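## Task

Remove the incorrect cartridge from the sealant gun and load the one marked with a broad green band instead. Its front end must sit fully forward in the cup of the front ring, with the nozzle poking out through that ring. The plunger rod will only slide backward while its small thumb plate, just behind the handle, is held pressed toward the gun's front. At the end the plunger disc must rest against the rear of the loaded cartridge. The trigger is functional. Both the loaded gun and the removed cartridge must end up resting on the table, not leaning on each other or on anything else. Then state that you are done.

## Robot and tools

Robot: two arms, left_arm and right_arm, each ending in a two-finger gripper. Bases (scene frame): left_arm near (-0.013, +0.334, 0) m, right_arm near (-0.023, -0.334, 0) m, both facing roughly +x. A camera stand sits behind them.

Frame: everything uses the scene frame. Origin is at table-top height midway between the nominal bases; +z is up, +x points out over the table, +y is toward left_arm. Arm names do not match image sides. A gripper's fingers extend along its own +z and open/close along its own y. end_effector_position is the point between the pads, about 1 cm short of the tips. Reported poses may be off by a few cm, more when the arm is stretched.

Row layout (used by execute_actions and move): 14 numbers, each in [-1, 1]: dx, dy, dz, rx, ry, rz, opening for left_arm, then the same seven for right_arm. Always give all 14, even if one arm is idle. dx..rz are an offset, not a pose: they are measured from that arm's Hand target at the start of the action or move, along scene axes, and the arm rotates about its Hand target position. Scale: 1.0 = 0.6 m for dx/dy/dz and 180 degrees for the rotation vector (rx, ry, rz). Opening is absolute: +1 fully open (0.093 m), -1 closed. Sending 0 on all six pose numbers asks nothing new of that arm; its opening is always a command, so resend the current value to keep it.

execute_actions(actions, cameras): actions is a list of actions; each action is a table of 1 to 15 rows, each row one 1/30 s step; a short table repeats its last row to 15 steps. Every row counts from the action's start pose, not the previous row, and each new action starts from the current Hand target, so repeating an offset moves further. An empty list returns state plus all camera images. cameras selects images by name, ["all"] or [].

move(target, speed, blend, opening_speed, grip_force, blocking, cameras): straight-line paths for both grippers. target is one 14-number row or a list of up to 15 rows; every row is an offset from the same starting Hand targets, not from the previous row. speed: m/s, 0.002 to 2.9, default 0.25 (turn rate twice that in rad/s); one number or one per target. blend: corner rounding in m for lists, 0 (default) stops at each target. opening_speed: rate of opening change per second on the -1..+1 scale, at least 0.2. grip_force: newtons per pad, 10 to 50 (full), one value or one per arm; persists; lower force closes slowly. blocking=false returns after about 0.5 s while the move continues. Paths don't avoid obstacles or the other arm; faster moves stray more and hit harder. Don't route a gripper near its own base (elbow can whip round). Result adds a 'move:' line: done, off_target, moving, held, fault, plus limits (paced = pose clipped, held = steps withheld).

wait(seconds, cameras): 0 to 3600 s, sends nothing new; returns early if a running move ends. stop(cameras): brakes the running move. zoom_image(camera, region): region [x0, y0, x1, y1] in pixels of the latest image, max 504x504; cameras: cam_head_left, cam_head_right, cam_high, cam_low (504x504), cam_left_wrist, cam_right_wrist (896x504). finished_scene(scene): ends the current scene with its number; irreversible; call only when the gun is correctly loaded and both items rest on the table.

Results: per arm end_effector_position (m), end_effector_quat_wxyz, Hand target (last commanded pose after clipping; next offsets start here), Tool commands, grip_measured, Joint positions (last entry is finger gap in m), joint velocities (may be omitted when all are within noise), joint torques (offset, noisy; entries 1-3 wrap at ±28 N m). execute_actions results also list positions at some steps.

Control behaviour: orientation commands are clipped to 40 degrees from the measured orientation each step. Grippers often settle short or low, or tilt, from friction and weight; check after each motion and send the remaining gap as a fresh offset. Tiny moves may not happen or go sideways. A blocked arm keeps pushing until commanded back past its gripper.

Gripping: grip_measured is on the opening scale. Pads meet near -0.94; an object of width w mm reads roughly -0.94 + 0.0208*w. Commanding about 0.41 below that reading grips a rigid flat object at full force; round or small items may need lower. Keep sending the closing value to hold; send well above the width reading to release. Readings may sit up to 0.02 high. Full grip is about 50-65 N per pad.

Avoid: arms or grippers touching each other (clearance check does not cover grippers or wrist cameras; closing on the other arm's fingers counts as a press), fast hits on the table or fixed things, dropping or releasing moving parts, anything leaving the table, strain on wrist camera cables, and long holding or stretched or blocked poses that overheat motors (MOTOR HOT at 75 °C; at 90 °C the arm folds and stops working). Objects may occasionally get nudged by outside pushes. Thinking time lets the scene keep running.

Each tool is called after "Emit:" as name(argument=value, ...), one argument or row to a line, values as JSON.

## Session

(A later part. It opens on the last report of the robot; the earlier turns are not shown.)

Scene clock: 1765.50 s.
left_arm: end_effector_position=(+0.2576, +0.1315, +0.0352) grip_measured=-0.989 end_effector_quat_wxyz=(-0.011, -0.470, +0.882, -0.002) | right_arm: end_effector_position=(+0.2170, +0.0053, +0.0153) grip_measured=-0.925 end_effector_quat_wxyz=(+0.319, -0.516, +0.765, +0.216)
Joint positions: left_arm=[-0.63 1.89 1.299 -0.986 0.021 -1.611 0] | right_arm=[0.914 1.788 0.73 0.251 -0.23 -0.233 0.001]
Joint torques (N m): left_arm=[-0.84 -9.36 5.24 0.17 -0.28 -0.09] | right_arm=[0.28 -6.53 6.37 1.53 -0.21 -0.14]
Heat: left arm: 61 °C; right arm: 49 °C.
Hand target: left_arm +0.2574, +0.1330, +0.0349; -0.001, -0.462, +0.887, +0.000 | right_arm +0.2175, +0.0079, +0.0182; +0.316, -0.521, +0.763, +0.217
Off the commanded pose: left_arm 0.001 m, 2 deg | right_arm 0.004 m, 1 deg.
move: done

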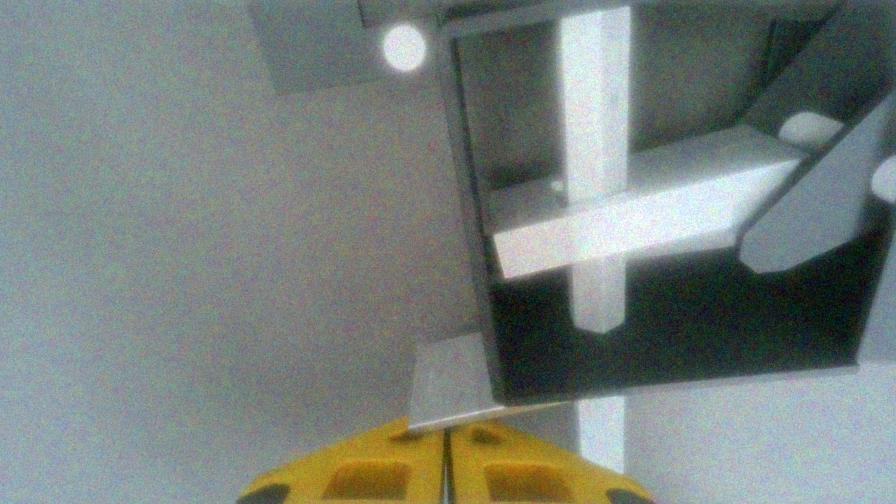

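Emit:
move(
  target=[
    [-0.0045,0.002,0.0,0,0,0,-1,0,0,0,0,0,0,-1],
    [0.0085,0.0315,0.0,0,0,0,-1,0,0,0,0,0,0,-1],
  ],
  cameras=["cam_left_wrist"],
  speed=0.06,
)

Emit:
move(
  target=[
    [0.01,0.0225,0.0,0,0,-0.01,-1,0,0,0,0,0,0,-1],
  ],
  cameras=["cam_left_wrist"],
  speed=0.06,
)

Scene clock: 1780.97 s.
left_arm: end_effector_position=(+0.2553, +0.1358, +0.0314) grip_measured=-0.989 end_effector_quat_wxyz=(-0.028, -0.457, +0.889, -0.009) | right_arm: end_effector_position=(+0.2171, +0.0054, +0.0155) grip_measured=-0.925 end_effector_quat_wxyz=(+0.319, -0.516, +0.765, +0.216)
Joint positions: left_arm=[-0.605 1.884 1.274 -0.972 0.058 -1.557 0] | right_arm=[0.914 1.788 0.731 0.248 -0.23 -0.233 0.001]
Joint torques (N m): left_arm=[1.95 -10.65 4.78 0.07 -0.59 -0.05] | right_arm=[0.28 -6.5 6.23 1.55 -0.21 -0.14]
Heat: left arm: 60 °C; right arm: 49 °C.
Hand target: left_arm +0.2626, +0.1519, +0.0350; +0.000, -0.462, +0.887, +0.000 | right_arm +0.2175, +0.0078, +0.0182; +0.316, -0.521, +0.763, +0.217
Off the commanded pose: left_arm 0.018 m, 3 deg | right_arm 0.004 m, 1 deg.
move: off_target (left_arm)

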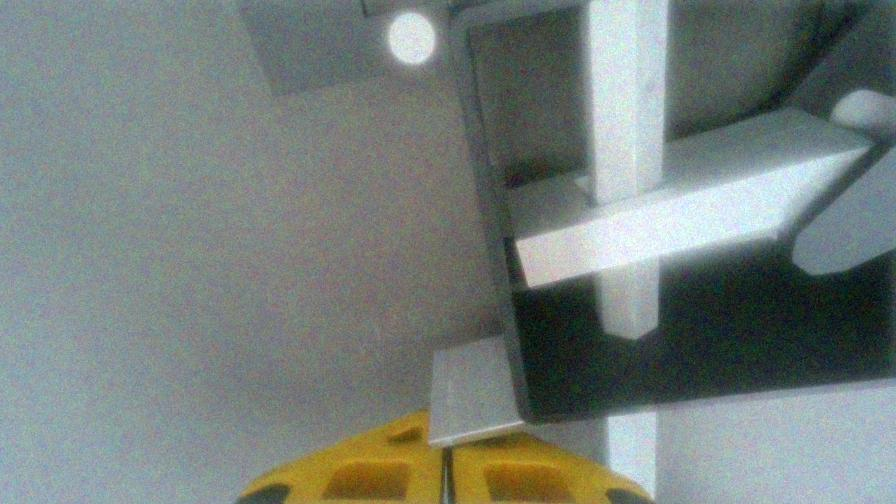

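Scene clock: 1781.87 s.
left_arm: end_effector_position=(+0.2558, +0.1373, +0.0325) grip_measured=-0.989 end_effector_quat_wxyz=(-0.049, -0.438, +0.897, -0.025) | right_arm: end_effector_position=(+0.2178, +0.0061, +0.0164) grip_measured=-0.925 end_effector_quat_wxyz=(+0.319, -0.516, +0.765, +0.216)
Joint positions: left_arm=[-0.574 1.878 1.267 -0.968 0.11 -1.483 0] | right_arm=[0.914 1.788 0.735 0.247 -0.23 -0.233 0.001]
Joint torques (N m): left_arm=[3.1 -10.7 4.74 0.02 -1.03 -0.07] | right_arm=[0.28 -6.52 6 1.57 -0.21 -0.14]
Heat: left arm: 60 °C; right arm: 49 °C.
Hand target: left_arm +0.2686, +0.1655, +0.0351; +0.000, -0.448, +0.894, +0.000 | right_arm +0.2175, +0.0079, +0.0182; +0.316, -0.521, +0.762, +0.217
Off the commanded pose: left_arm 0.031 m, 6 deg | right_arm 0.002 m, 1 deg.
move: off_target (left_arm)

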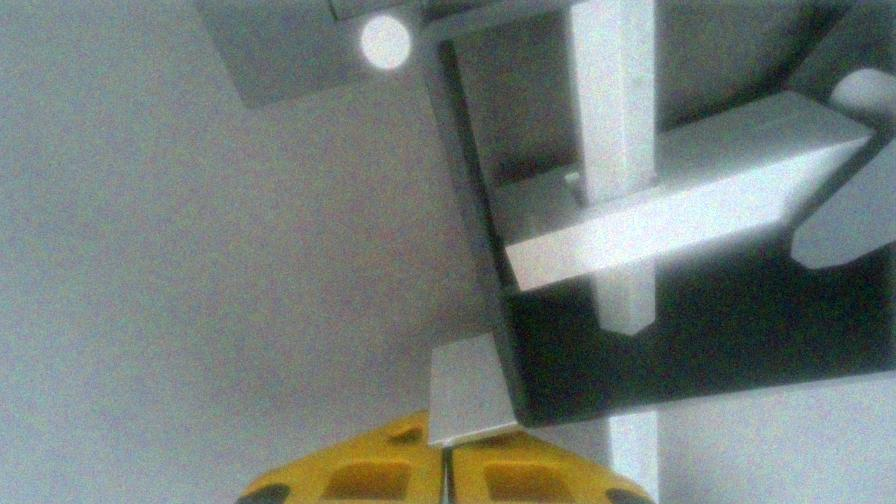

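Emit:
move(
  target=[
    [-0.025,-0.057,0.0,0,0,0,-1,0,0,0,0,0,0,-1],
    [-0.025,-0.057,0.13,0,0,0,-1,0,0,0,0,0,0,-1],
    [0.0277,-0.0505,0.12,0,0,-0.428,-0.6,0,0,0,0,0,0,-1],
  ],
  cameras=["cam_left_wrist","cam_high"],
  speed=[0.06,0.1,0.15],
)

Scene clock: 1837.30 s.
left_arm: end_effector_position=(+0.2782, +0.1344, +0.1044) grip_measured=-0.602 end_effector_quat_wxyz=(-0.005, +0.203, +0.979, -0.003) | right_arm: end_effector_position=(+0.2175, +0.0058, +0.0159) grip_measured=-0.925 end_effector_quat_wxyz=(+0.318, -0.516, +0.765, +0.216)
Joint positions: left_arm=[-0.594 1.892 1.584 -1.27 0.01 -0.187 0.016] | right_arm=[0.914 1.788 0.735 0.244 -0.23 -0.233 0.001]
Joint torques (N m): left_arm=[0.59 -7.87 9.47 0.05 -0.13 -0.05] | right_arm=[0.28 -6.5 6 1.59 -0.21 -0.14]
Heat: left arm: 60 °C; right arm: 49 °C.
Hand target: left_arm +0.2851, +0.1351, +0.1070; -0.001, +0.206, +0.979, +0.000 | right_arm +0.2175, +0.0079, +0.0182; +0.316, -0.521, +0.763, +0.217
Off the commanded pose: left_arm 0.007 m, 1 deg | right_arm 0.003 m, 1 deg.
move: done
Images, in order (width x height): cam_high 504x504, cam_left_wrist 896x504.

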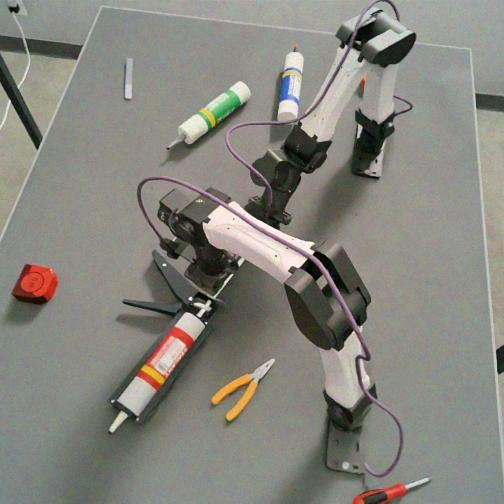

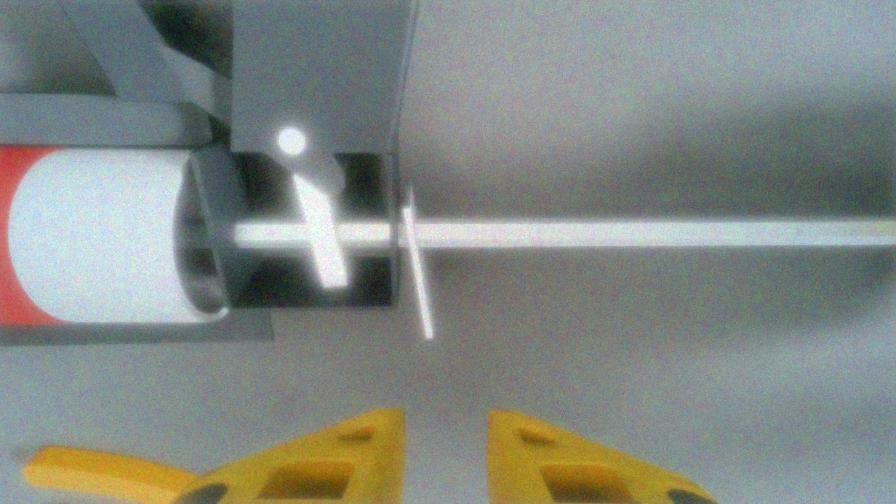

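Emit:
zoom_image(
  camera="cam_left_wrist",
  region=[120, 100, 480, 380],
)

Scaled by 1.400.

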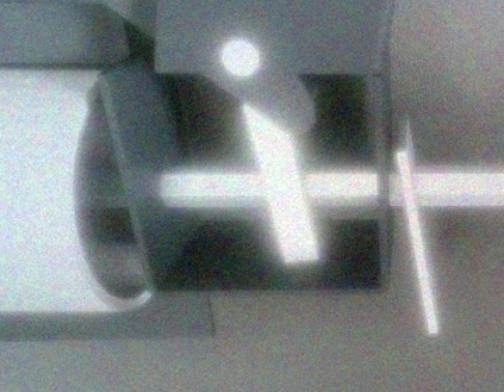

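Emit:
move(
  target=[
    [0.0235,0.008,0.0,0,0,0,-0.6,0,0,0,0,0,0,-1],
    [0.0235,0.008,-0.065,0,0,0,-0.6,0,0,0,0,0,0,-1],
  ],
  cameras=["cam_left_wrist"],
  speed=[0.06,0.06],
)

Scene clock: 1857.17 s.
left_arm: end_effector_position=(+0.2967, +0.1378, +0.0740) grip_measured=-0.602 end_effector_quat_wxyz=(+0.000, +0.202, +0.979, -0.004) | right_arm: end_effector_position=(+0.2175, +0.0058, +0.0159) grip_measured=-0.925 end_effector_quat_wxyz=(+0.318, -0.516, +0.765, +0.216)
Joint positions: left_arm=[-0.559 1.95 1.541 -1.159 0.008 -0.155 0.016] | right_arm=[0.914 1.788 0.735 0.244 -0.23 -0.233 0.001]
Joint torques (N m): left_arm=[0.29 -8.65 5.91 0.28 -0.12 -0.05] | right_arm=[0.28 -6.5 6 1.59 -0.21 -0.14]
Heat: left arm: 57 °C; right arm: 48 °C.
Hand target: left_arm +0.2993, +0.1399, +0.0681; +0.000, +0.206, +0.979, +0.000 | right_arm +0.2175, +0.0079, +0.0182; +0.316, -0.521, +0.763, +0.217
Off the commanded pose: left_arm 0.007 m, 1 deg | right_arm 0.003 m, 1 deg.
move: done

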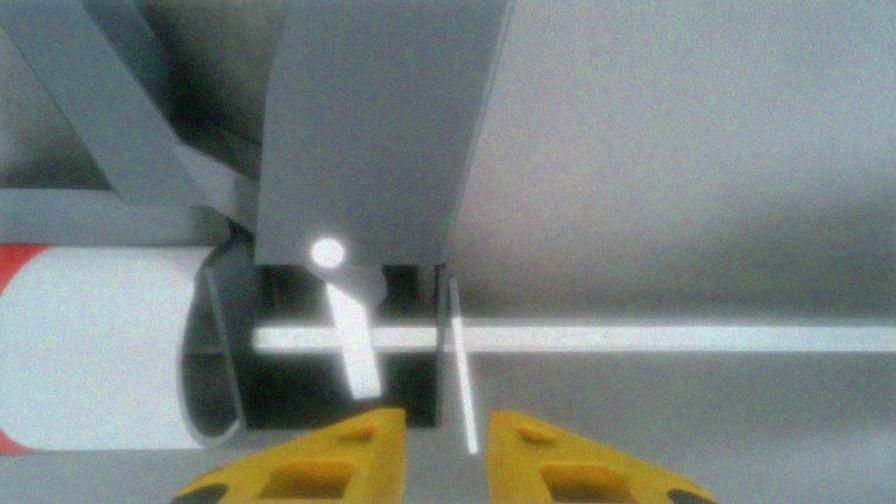

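Emit:
zoom_image(
  camera="cam_left_wrist",
  region=[160, 220, 500, 480],
)

Scaled by 1.482.

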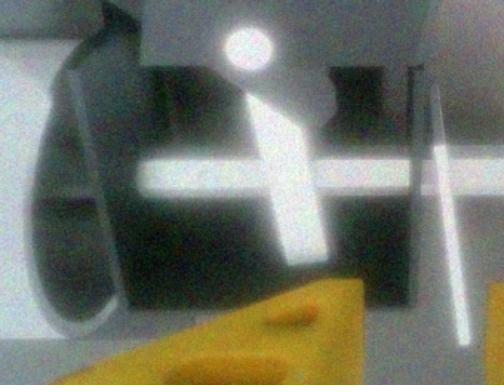

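Emit:
move(
  target=[
    [-0.002,-0.0046,-0.027,0,0,0,-0.7,0,0,0,0,0,0,-1],
  ],
  cameras=["cam_left_wrist","cam_low"],
  speed=[0.04],
)

Emit:
zoom_image(
  camera="cam_low",
  region=[330, 220, 480, 350],
)

Scene clock: 1882.83 s.
left_arm: end_effector_position=(+0.2972, +0.1375, +0.0578) grip_measured=-0.698 end_effector_quat_wxyz=(+0.000, +0.202, +0.979, -0.004) | right_arm: end_effector_position=(+0.2175, +0.0058, +0.0159) grip_measured=-0.925 end_effector_quat_wxyz=(+0.318, -0.516, +0.765, +0.216)
Joint positions: left_arm=[-0.559 1.965 1.496 -1.1 0.008 -0.155 0.012] | right_arm=[0.914 1.788 0.735 0.244 -0.23 -0.233 0.001]
Joint torques (N m): left_arm=[-0.53 -8.59 5.89 0.31 -0.11 -0.13] | right_arm=[0.28 -6.5 6 1.59 -0.2 -0.13]
Heat: left arm: 55 °C; right arm: 48 °C.
Hand target: left_arm +0.2980, +0.1372, +0.0517; -0.001, +0.206, +0.979, +0.000 | right_arm +0.2175, +0.0079, +0.0182; +0.316, -0.521, +0.763, +0.217
Off the commanded pose: left_arm 0.006 m, 1 deg | right_arm 0.003 m, 1 deg.
move: done
Images, in order (width x height): cam_low 504x504, cam_left_wrist 896x504.

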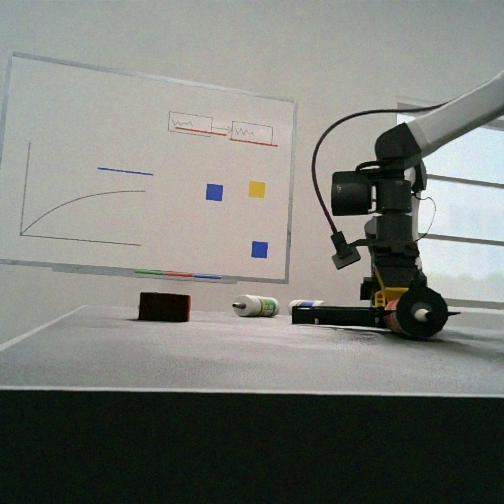

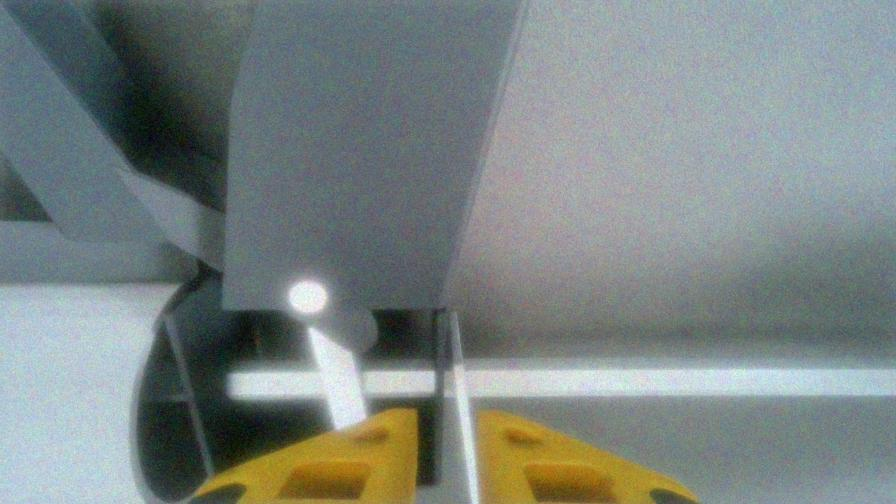

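Scaled by 3.360.

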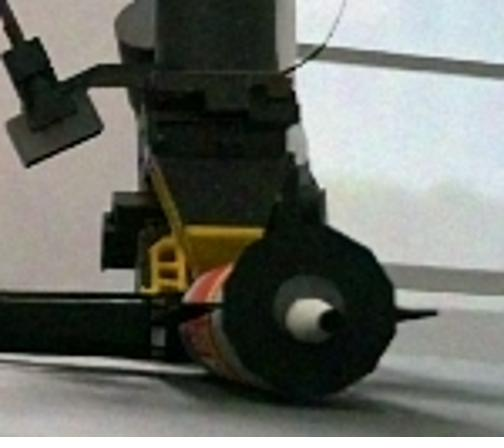

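Emit:
move(
  target=[
    [0.0,0.0,0.05,0,0,0,-0.7,0,0,0,0,0,0,-1],
    [-0.0215,0.0153,0.05,0,0,0,-0.33,0,0,0,0,0,0,-1],
    [-0.0215,0.0153,0.01,0,0,0,-0.33,0,0,0,0,0,0,-1],
  ],
  cameras=["cam_left_wrist"],
  speed=[0.08,0.08,0.08],
)

Scene clock: 1935.10 s.
left_arm: end_effector_position=(+0.2823, +0.1469, +0.0548) grip_measured=-0.332 end_effector_quat_wxyz=(-0.014, +0.201, +0.979, +0.001) | right_arm: end_effector_position=(+0.2175, +0.0058, +0.0159) grip_measured=-0.925 end_effector_quat_wxyz=(+0.318, -0.516, +0.765, +0.216)
Joint positions: left_arm=[-0.559 1.928 1.433 -1.102 0.008 -0.155 0.029] | right_arm=[0.914 1.788 0.735 0.244 -0.23 -0.233 0.001]
Joint torques (N m): left_arm=[-0.28 -10.52 5.79 0.24 -0.12 -0.11] | right_arm=[0.27 -6.53 6 1.59 -0.21 -0.14]
Heat: left arm: 57 °C; right arm: 47 °C.
Hand target: left_arm +0.2851, +0.1464, +0.0579; -0.001, +0.206, +0.979, +0.000 | right_arm +0.2175, +0.0079, +0.0182; +0.316, -0.521, +0.763, +0.217
Off the commanded pose: left_arm 0.004 m, 2 deg | right_arm 0.003 m, 1 deg.
move: done

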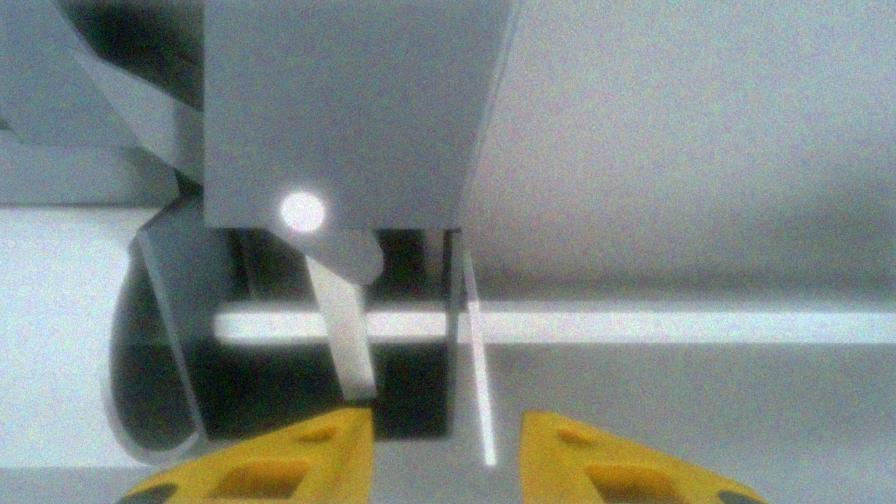

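Emit:
move(
  target=[
    [-0.001,0.0005,-0.042,0,0,0,-0.33,0,0,0,0,0,0,-1],
  ],
  cameras=["cam_left_wrist","cam_low"],
  speed=0.05,
)

Emit:
move(
  target=[
    [0.0055,0.0135,0.0,0,0,0,-0.33,0,0,0,0,0,0,-1],
  ],
  cameras=["cam_left_wrist"],
  speed=0.05,
)

Scene clock: 1969.43 s.
left_arm: end_effector_position=(+0.2830, +0.1489, +0.0522) grip_measured=-0.332 end_effector_quat_wxyz=(+0.000, +0.202, +0.979, +0.002) | right_arm: end_effector_position=(+0.2175, +0.0057, +0.0159) grip_measured=-0.925 end_effector_quat_wxyz=(+0.318, -0.517, +0.765, +0.215)
Joint positions: left_arm=[-0.559 1.907 1.393 -1.059 -0.004 -0.155 0.029] | right_arm=[0.914 1.788 0.735 0.244 -0.23 -0.235 0.001]
Joint torques (N m): left_arm=[-0.29 -6.67 2.82 0.8 -0.01 -0.1] | right_arm=[0.28 -6.52 6 1.59 -0.22 -0.12]
Heat: left arm: 59 °C; right arm: 47 °C.
Hand target: left_arm +0.2845, +0.1466, +0.0325; -0.001, +0.206, +0.979, +0.000 | right_arm +0.2175, +0.0079, +0.0182; +0.316, -0.521, +0.763, +0.217
Off the commanded pose: left_arm 0.020 m, 1 deg | right_arm 0.003 m, 1 deg.
move: off_target (left_arm)
Images, in order (width x height): cam_low 504x504, cam_left_wrist 896x504.

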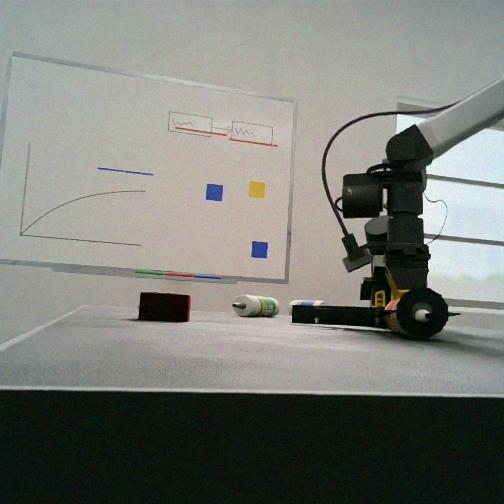

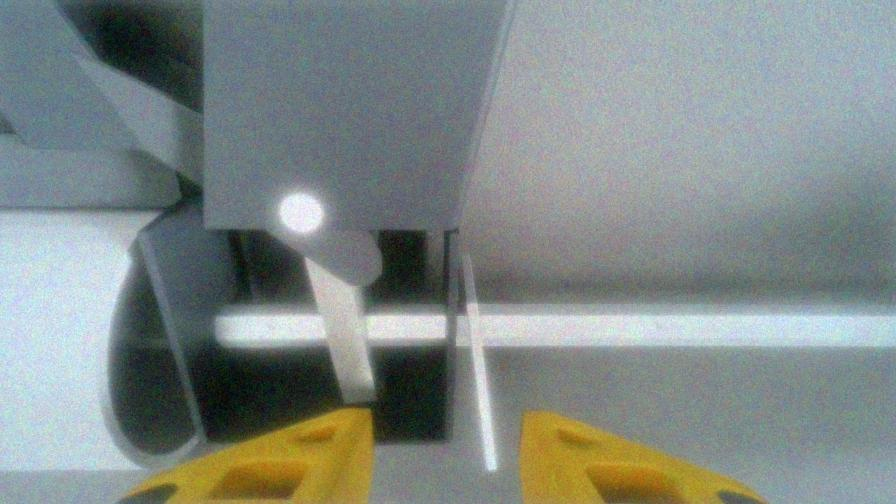

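Scene clock: 1970.07 s.
left_arm: end_effector_position=(+0.2834, +0.1498, +0.0525) grip_measured=-0.332 end_effector_quat_wxyz=(+0.001, +0.205, +0.979, -0.003) | right_arm: end_effector_position=(+0.2175, +0.0057, +0.0159) grip_measured=-0.925 end_effector_quat_wxyz=(+0.318, -0.517, +0.765, +0.215)
Joint positions: left_arm=[-0.552 1.901 1.387 -1.053 0.005 -0.141 0.029] | right_arm=[0.914 1.788 0.735 0.244 -0.23 -0.235 0.001]
Joint torques (N m): left_arm=[1.32 -6.56 2.78 0.79 -0.1 0] | right_arm=[0.28 -6.52 6 1.6 -0.21 -0.12]
Heat: left arm: 59 °C; right arm: 47 °C.
Hand target: left_arm +0.2879, +0.1548, +0.0326; +0.000, +0.206, +0.979, +0.000 | right_arm +0.2175, +0.0079, +0.0182; +0.316, -0.521, +0.763, +0.217
Off the commanded pose: left_arm 0.021 m, 0 deg | right_arm 0.003 m, 1 deg.
move: off_target (left_arm)

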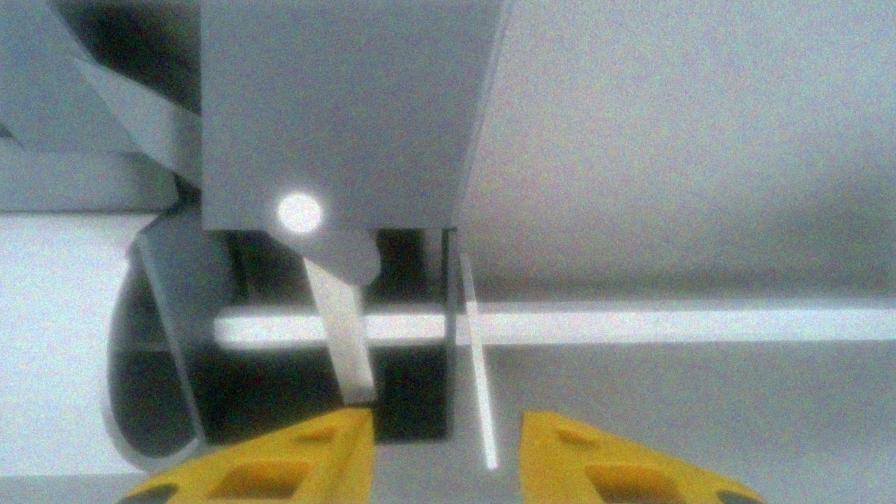

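Emit:
move(
  target=[
    [-0.0055,-0.0135,0.05,0,0,0,-0.33,0,0,0,0,0,0,-1],
    [-0.0132,-0.0101,0.05,0,0,0,-0.33,0,0,0,0,0,0,-1],
    [-0.0132,-0.0101,0.0,0,0,0,-0.33,0,0,0,0,0,0,-1],
  ],
  cameras=["cam_left_wrist","cam_low"],
  speed=[0.1,0.1,0.06],
)

Emit:
zoom_image(
  camera="cam_low",
  region=[330, 220, 480, 350],
)

Scene clock: 1979.73 s.
left_arm: end_effector_position=(+0.2794, +0.1514, +0.0524) grip_measured=-0.332 end_effector_quat_wxyz=(+0.001, +0.208, +0.978, +0.000) | right_arm: end_effector_position=(+0.2174, +0.0056, +0.0157) grip_measured=-0.925 end_effector_quat_wxyz=(+0.318, -0.517, +0.765, +0.215)
Joint positions: left_arm=[-0.557 1.888 1.369 -1.051 -0.001 -0.14 0.029] | right_arm=[0.914 1.788 0.735 0.243 -0.23 -0.235 0.001]
Joint torques (N m): left_arm=[-0.69 -6.43 2.82 0.81 -0.04 -0.29] | right_arm=[0.27 -6.49 6 1.61 -0.22 -0.12]
Heat: left arm: 58 °C; right arm: 47 °C.
Hand target: left_arm +0.2799, +0.1487, +0.0326; +0.000, +0.206, +0.979, +0.000 | right_arm +0.2175, +0.0079, +0.0182; +0.316, -0.521, +0.762, +0.217
Off the commanded pose: left_arm 0.020 m, 0 deg | right_arm 0.003 m, 1 deg.
move: off_target (left_arm)
Images, in order (width x height): cam_low 504x504, cam_left_wrist 896x504.

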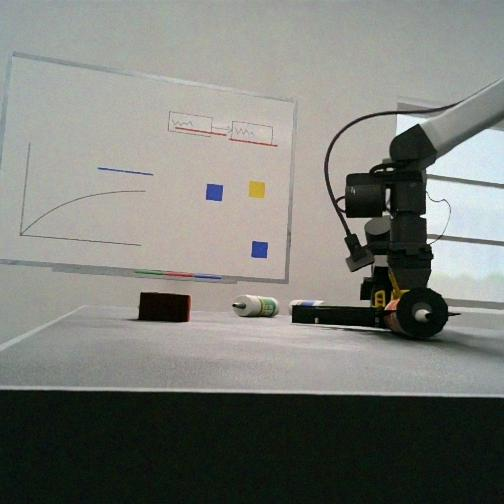

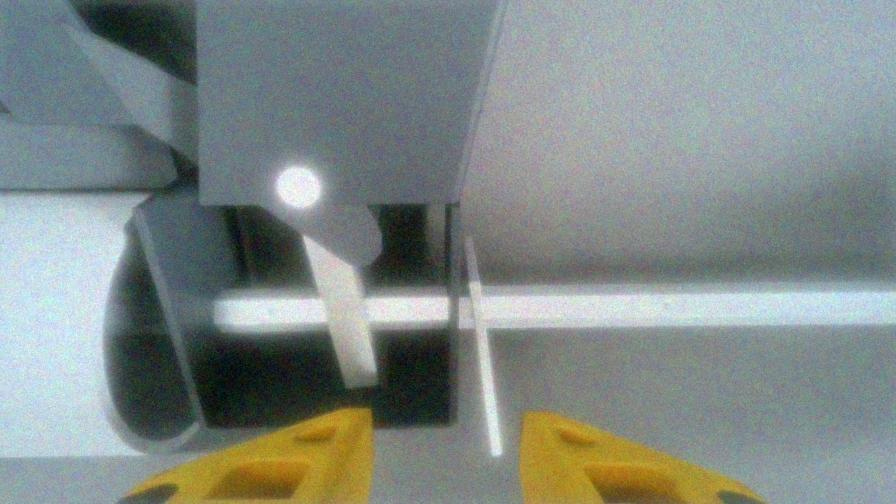

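Scaled by 3.360.

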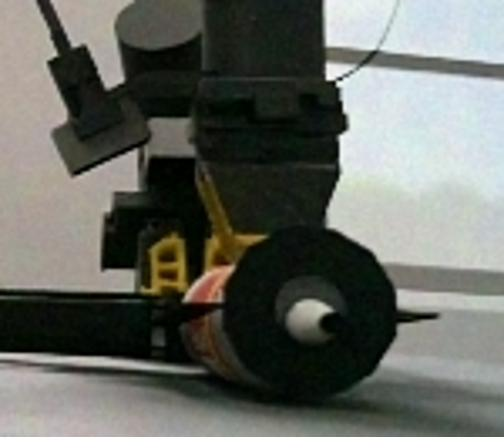

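Emit:
move(
  target=[
    [0,0,0.05,0,0,0,-0.33,0,0,0,0,0,0,-1],
    [-0.0084,0.0037,0.05,0,0,0,-0.33,0,0,0,0,0,0,-1],
    [-0.0084,0.0037,0.0,0,0,0,-0.33,0,0,0,0,0,0,-1],
  ],
  cameras=["cam_left_wrist","cam_low"],
  speed=[0.1,0.1,0.06],
)

Scene clock: 2006.50 s.
left_arm: end_effector_position=(+0.2747, +0.1538, +0.0520) grip_measured=-0.332 end_effector_quat_wxyz=(+0.001, +0.209, +0.978, +0.001) | right_arm: end_effector_position=(+0.2175, +0.0056, +0.0157) grip_measured=-0.925 end_effector_quat_wxyz=(+0.318, -0.517, +0.765, +0.215)
Joint positions: left_arm=[-0.559 1.869 1.342 -1.042 -0.003 -0.141 0.029] | right_arm=[0.914 1.788 0.735 0.243 -0.229 -0.235 0.001]
Joint torques (N m): left_arm=[-0.69 -6.22 2.86 0.8 -0.03 -0.3] | right_arm=[0.28 -6.52 6 1.6 -0.21 -0.12]
Heat: left arm: 53 °C; right arm: 47 °C.
Hand target: left_arm +0.2748, +0.1509, +0.0326; -0.001, +0.206, +0.979, +0.000 | right_arm +0.2175, +0.0079, +0.0182; +0.316, -0.521, +0.762, +0.217
Off the commanded pose: left_arm 0.020 m, 0 deg | right_arm 0.003 m, 1 deg.
move: off_target (left_arm)
Images, in order (width x height): cam_low 504x504, cam_left_wrist 896x504.

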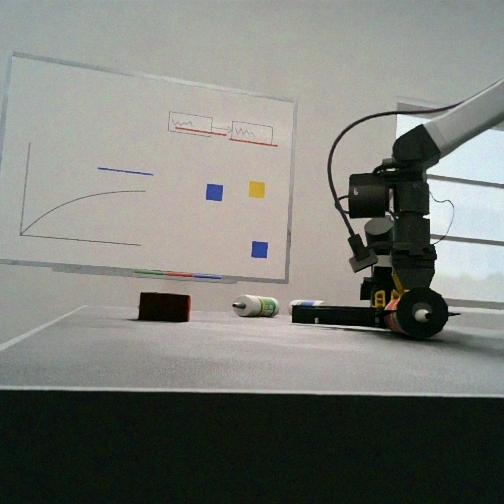

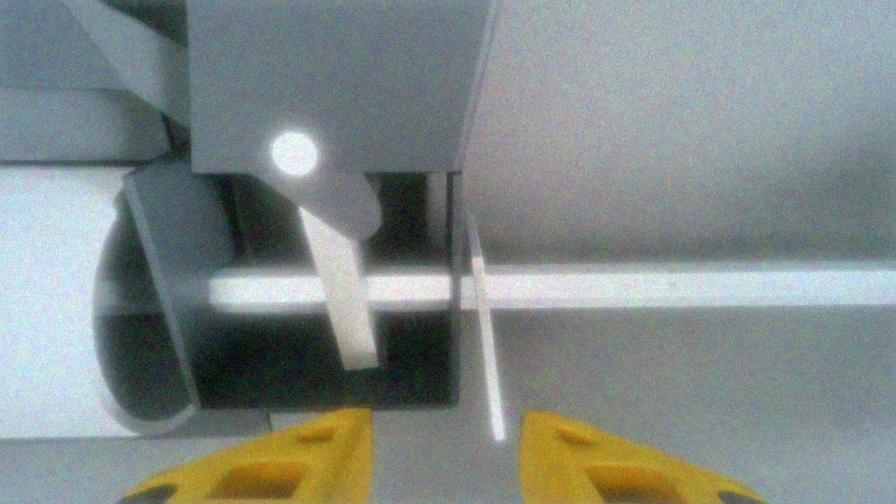

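Emit:
zoom_image(
  camera="cam_low",
  region=[350, 250, 450, 350],
)

Emit:
wait(
  seconds=0.1,
  cameras=["cam_high"],
)

Emit:
zoom_image(
  camera="cam_high",
  region=[150, 220, 290, 340],
)

Scaled by 5.040.

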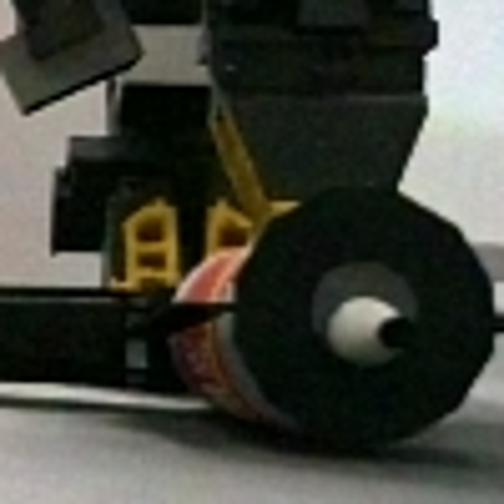

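Scene clock: 2017.93 s.
left_arm: end_effector_position=(+0.2747, +0.1538, +0.0520) grip_measured=-0.332 end_effector_quat_wxyz=(+0.001, +0.209, +0.978, +0.001) | right_arm: end_effector_position=(+0.2175, +0.0056, +0.0157) grip_measured=-0.925 end_effector_quat_wxyz=(+0.318, -0.517, +0.765, +0.215)
Joint positions: left_arm=[-0.559 1.869 1.342 -1.042 -0.003 -0.141 0.029] | right_arm=[0.914 1.788 0.735 0.243 -0.229 -0.235 0.001]
Joint torques (N m): left_arm=[-0.72 -6.28 2.82 0.8 -0.02 -0.3] | right_arm=[0.27 -6.5 6 1.6 -0.21 -0.11]
Heat: left arm: 53 °C; right arm: 47 °C.
Hand target: left_arm +0.2748, +0.1509, +0.0326; -0.001, +0.206, +0.979, +0.000 | right_arm +0.2175, +0.0079, +0.0182; +0.316, -0.521, +0.762, +0.217
Tool commands: left_gripper/opening=-0.33 right_gripper/opening=-1.0
Off the commanded pose: left_arm 0.020 m, 0 deg | right_arm 0.003 m, 1 deg.
wait: 0.10 s; at rest from the start

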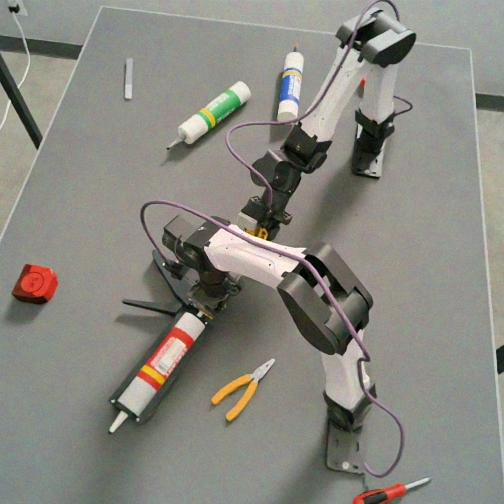

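Scaled by 3.600.

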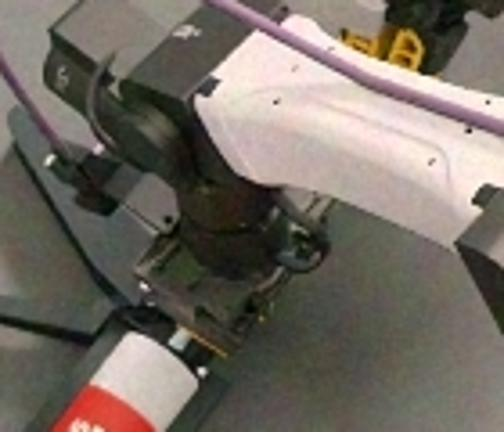

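Emit:
move(
  target=[
    [0,0,0.05,0,0,0,-0.33,0,0,0,0,0,0,-1],
    [-0.023,0.01,0.05,0,0,0,-0.33,0,0,0,0,0,0,-1],
    [-0.023,0.01,0.0,0,0,0,-0.33,0,0,0,0,0,0,-1],
  ],
  cameras=["cam_left_wrist"],
  speed=[0.1,0.1,0.06],
)

Scene clock: 2078.93 s.
left_arm: end_effector_position=(+0.2615, +0.1596, +0.0351) grip_measured=-0.332 end_effector_quat_wxyz=(-0.003, +0.210, +0.978, +0.003) | right_arm: end_effector_position=(+0.2175, +0.0056, +0.0157) grip_measured=-0.925 end_effector_quat_wxyz=(+0.318, -0.517, +0.765, +0.215)
Joint positions: left_arm=[-0.566 1.847 1.242 -0.974 -0.003 -0.146 0.029] | right_arm=[0.914 1.788 0.735 0.243 -0.229 -0.235 0.001]
Joint torques (N m): left_arm=[-0.76 -8.14 5.55 0.31 -0.02 -0.34] | right_arm=[0.28 -6.49 6 1.6 -0.22 -0.12]
Heat: left arm: 51 °C; right arm: 46 °C.
Hand target: left_arm +0.2611, +0.1569, +0.0326; +0.000, +0.206, +0.979, +0.000 | right_arm +0.2175, +0.0079, +0.0182; +0.316, -0.521, +0.762, +0.217
Off the commanded pose: left_arm 0.004 m, 1 deg | right_arm 0.003 m, 1 deg.
move: done

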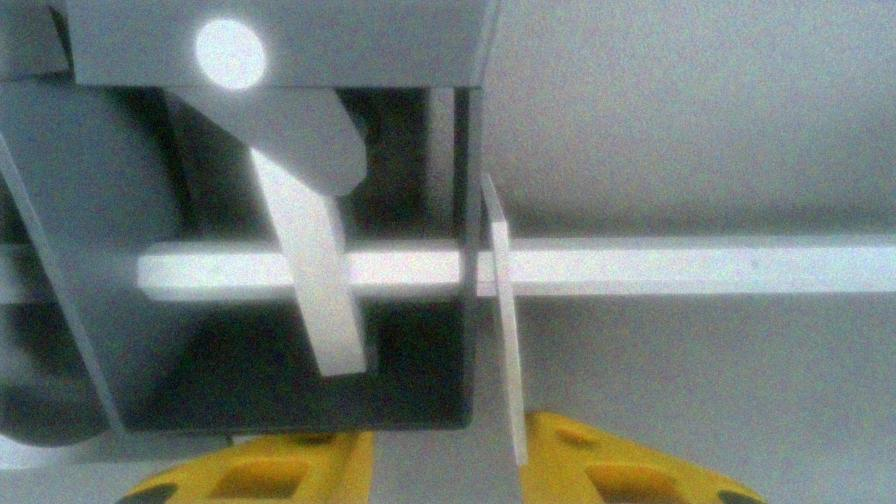

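Emit:
move(
  target=[
    [0.0067,0.0152,0.0,0,0,0,-0.33,0,0,0,0,0,0,-1],
  ],
  cameras=["cam_left_wrist"],
  speed=0.05,
)

Scene clock: 2089.30 s.
left_arm: end_effector_position=(+0.2628, +0.1625, +0.0342) grip_measured=-0.332 end_effector_quat_wxyz=(-0.005, +0.205, +0.979, -0.001) | right_arm: end_effector_position=(+0.2175, +0.0056, +0.0157) grip_measured=-0.925 end_effector_quat_wxyz=(+0.318, -0.517, +0.765, +0.215)
Joint positions: left_arm=[-0.552 1.847 1.238 -0.97 0.005 -0.142 0.029] | right_arm=[0.914 1.788 0.735 0.243 -0.229 -0.235 0.001]
Joint torques (N m): left_arm=[0.85 -8.64 5.3 0.28 -0.09 -0.06] | right_arm=[0.28 -6.61 6 1.62 -0.22 -0.12]
Heat: left arm: 52 °C; right arm: 46 °C.
Hand target: left_arm +0.2651, +0.1660, +0.0326; -0.001, +0.206, +0.979, +0.000 | right_arm +0.2175, +0.0079, +0.0182; +0.316, -0.521, +0.762, +0.217
Off the commanded pose: left_arm 0.005 m, 1 deg | right_arm 0.003 m, 1 deg.
move: done

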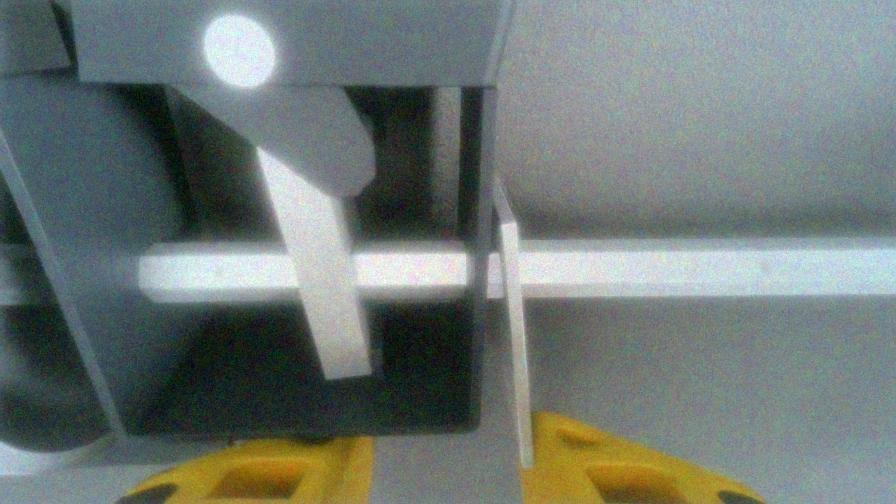

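Emit:
move(
  target=[
    [0.0054,0.0122,0.0,0,0,0,-0.33,0,0,0,0,0,0,-1],
  ],
  cameras=["cam_left_wrist"],
  speed=0.05,
)

Scene clock: 2094.83 s.
left_arm: end_effector_position=(+0.2630, +0.1631, +0.0336) grip_measured=-0.331 end_effector_quat_wxyz=(-0.009, +0.208, +0.978, -0.015) | right_arm: end_effector_position=(+0.2175, +0.0056, +0.0157) grip_measured=-0.925 end_effector_quat_wxyz=(+0.318, -0.517, +0.765, +0.215)
Joint positions: left_arm=[-0.535 1.847 1.235 -0.967 0.034 -0.119 0.029] | right_arm=[0.914 1.788 0.735 0.243 -0.229 -0.235 0.001]
Joint torques (N m): left_arm=[1.44 -8.81 5.24 0.25 -0.33 -0.02] | right_arm=[0.27 -6.52 6 1.6 -0.22 -0.11]
Heat: left arm: 52 °C; right arm: 46 °C.
Hand target: left_arm +0.2683, +0.1734, +0.0325; -0.001, +0.206, +0.979, +0.000 | right_arm +0.2175, +0.0079, +0.0182; +0.316, -0.521, +0.762, +0.217
Off the commanded pose: left_arm 0.012 m, 2 deg | right_arm 0.003 m, 1 deg.
move: off_target (left_arm)

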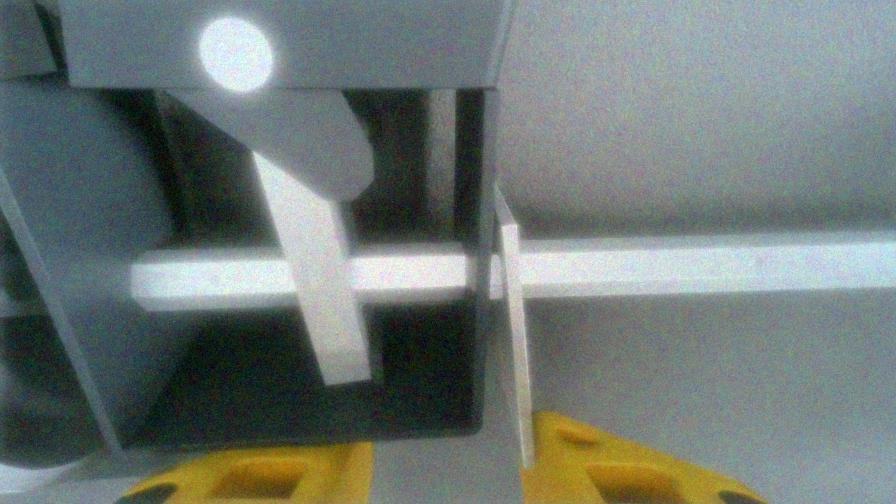

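Emit:
move(
  target=[
    [0.0027,0.006,0.0,0,0,0,-0.33,-0.0068,-0.0152,0,0,0,0,-1],
  ],
  cameras=["cam_left_wrist","cam_right_wrist"],
  speed=0.05,
)

Scene clock: 2100.27 s.
left_arm: end_effector_position=(+0.2632, +0.1630, +0.0337) grip_measured=-0.331 end_effector_quat_wxyz=(-0.011, +0.210, +0.977, -0.022) | right_arm: end_effector_position=(+0.2171, +0.0050, +0.0156) grip_measured=-0.925 end_effector_quat_wxyz=(+0.319, -0.517, +0.765, +0.215)
Joint positions: left_arm=[-0.527 1.847 1.235 -0.967 0.049 -0.106 0.029] | right_arm=[0.914 1.786 0.729 0.249 -0.23 -0.235 0.001]
Joint torques (N m): left_arm=[1.83 -8.91 5.09 0.24 -0.47 -0.09] | right_arm=[-0.39 -8.64 3.33 1.63 -0.28 -0.18]
Heat: left arm: 53 °C; right arm: 46 °C.
Hand target: left_arm +0.2699, +0.1770, +0.0325; -0.001, +0.206, +0.979, +0.000 | right_arm +0.2133, -0.0013, +0.0181; +0.316, -0.521, +0.762, +0.217
Off the commanded pose: left_arm 0.016 m, 3 deg | right_arm 0.008 m, 1 deg.
move: off_target (left_arm)

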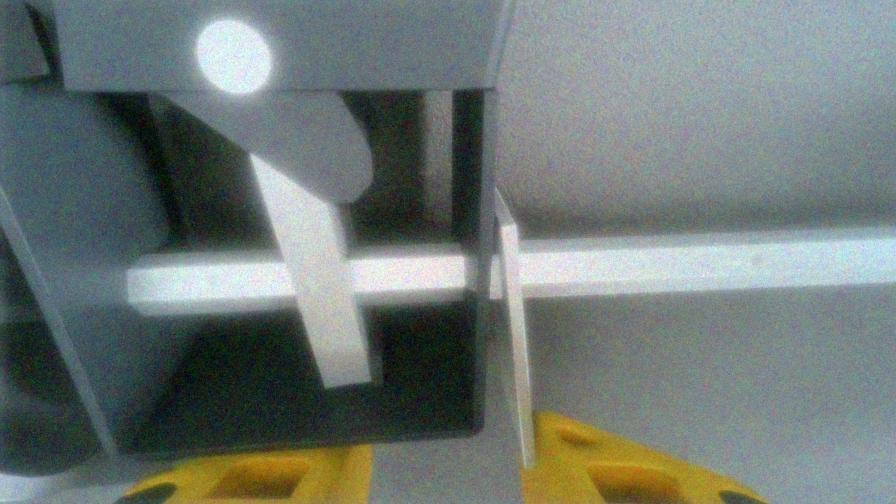

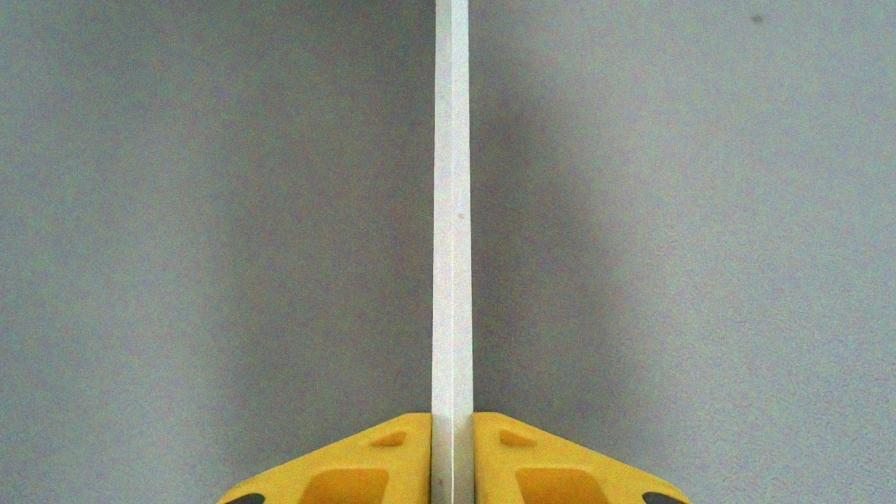

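Emit:
move(
  target=[
    [0.012,0.0275,0.0,0,0,0.0,-0.33,0,0,0,0,0,0,-1],
  ],
  cameras=["cam_left_wrist","cam_right_wrist"],
  speed=0.05,
)

Scene clock: 2126.10 s.
left_arm: end_effector_position=(+0.2639, +0.1642, +0.0327) grip_measured=-0.331 end_effector_quat_wxyz=(-0.018, +0.217, +0.974, -0.054) | right_arm: end_effector_position=(+0.2171, +0.0052, +0.0157) grip_measured=-0.925 end_effector_quat_wxyz=(+0.320, -0.517, +0.764, +0.215)
Joint positions: left_arm=[-0.49 1.847 1.227 -0.958 0.113 -0.053 0.029] | right_arm=[0.914 1.786 0.729 0.25 -0.23 -0.235 0.001]
Joint torques (N m): left_arm=[3.37 -9.42 5.48 0.12 -0.99 -0.06] | right_arm=[-0.38 -8.7 3.34 1.62 -0.27 -0.19]
Heat: left arm: 54 °C; right arm: 48 °C.
Hand target: left_arm +0.2772, +0.1934, +0.0325; -0.001, +0.206, +0.979, +0.000 | right_arm +0.2133, -0.0013, +0.0181; +0.316, -0.521, +0.762, +0.217
Off the commanded pose: left_arm 0.032 m, 7 deg | right_arm 0.008 m, 1 deg.
move: off_target (left_arm)

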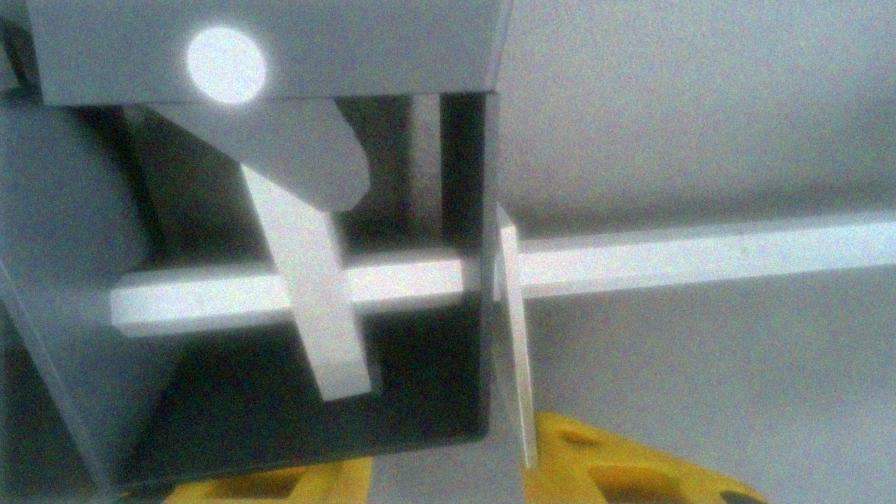

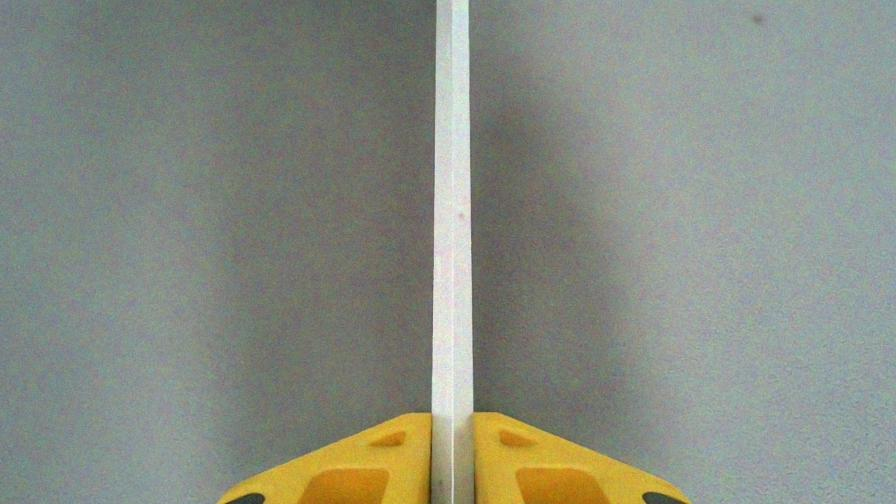

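Emit:
move(
  target=[
    [0.016,0.037,0.0,0,0,0.03,-0.33,0,0,0,0,0,0,-1],
  ],
  cameras=["cam_left_wrist","cam_right_wrist"],
  speed=0.05,
)

Scene clock: 2138.20 s.
left_arm: end_effector_position=(+0.2647, +0.1669, +0.0328) grip_measured=-0.330 end_effector_quat_wxyz=(-0.029, +0.193, +0.977, -0.092) | right_arm: end_effector_position=(+0.2178, +0.0067, +0.0174) grip_measured=-0.925 end_effector_quat_wxyz=(+0.323, -0.514, +0.764, +0.219)
Joint positions: left_arm=[-0.441 1.847 1.219 -0.953 0.192 -0.052 0.029] | right_arm=[0.914 1.786 0.729 0.26 -0.233 -0.229 0.001]
Joint torques (N m): left_arm=[5.46 -9.92 6.01 -0.01 -1.61 -0.29] | right_arm=[-0.39 -8.7 3.33 1.53 -0.24 -0.25]
Heat: left arm: 55 °C; right arm: 48 °C.
Hand target: left_arm +0.2867, +0.2156, +0.0325; -0.001, +0.160, +0.987, +0.000 | right_arm +0.2133, -0.0013, +0.0181; +0.316, -0.521, +0.763, +0.217
Off the commanded pose: left_arm 0.053 m, 12 deg | right_arm 0.009 m, 1 deg.
move: off_target (left_arm)

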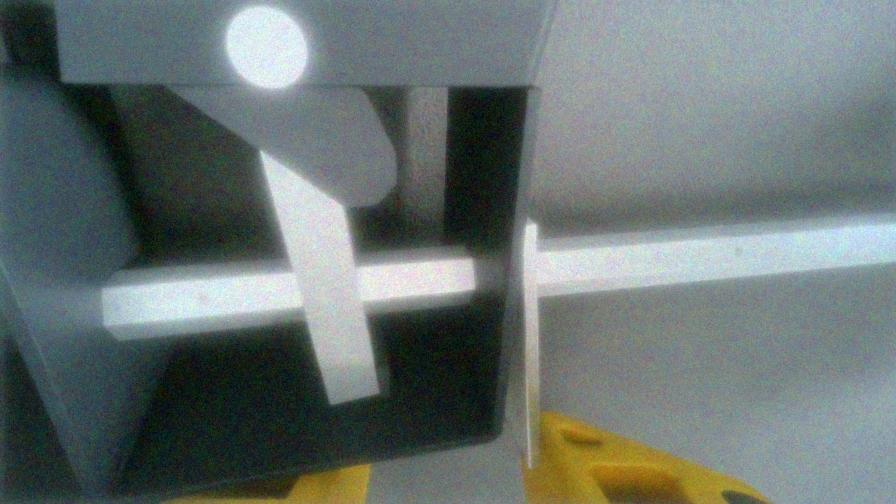

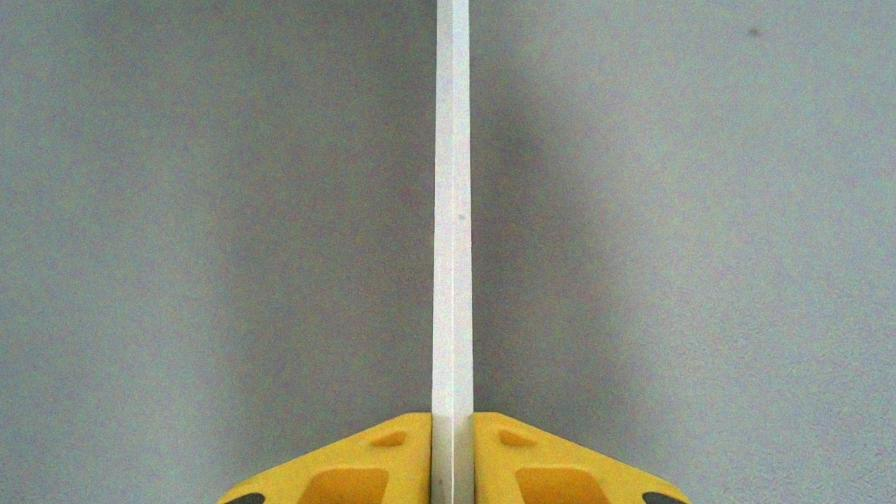

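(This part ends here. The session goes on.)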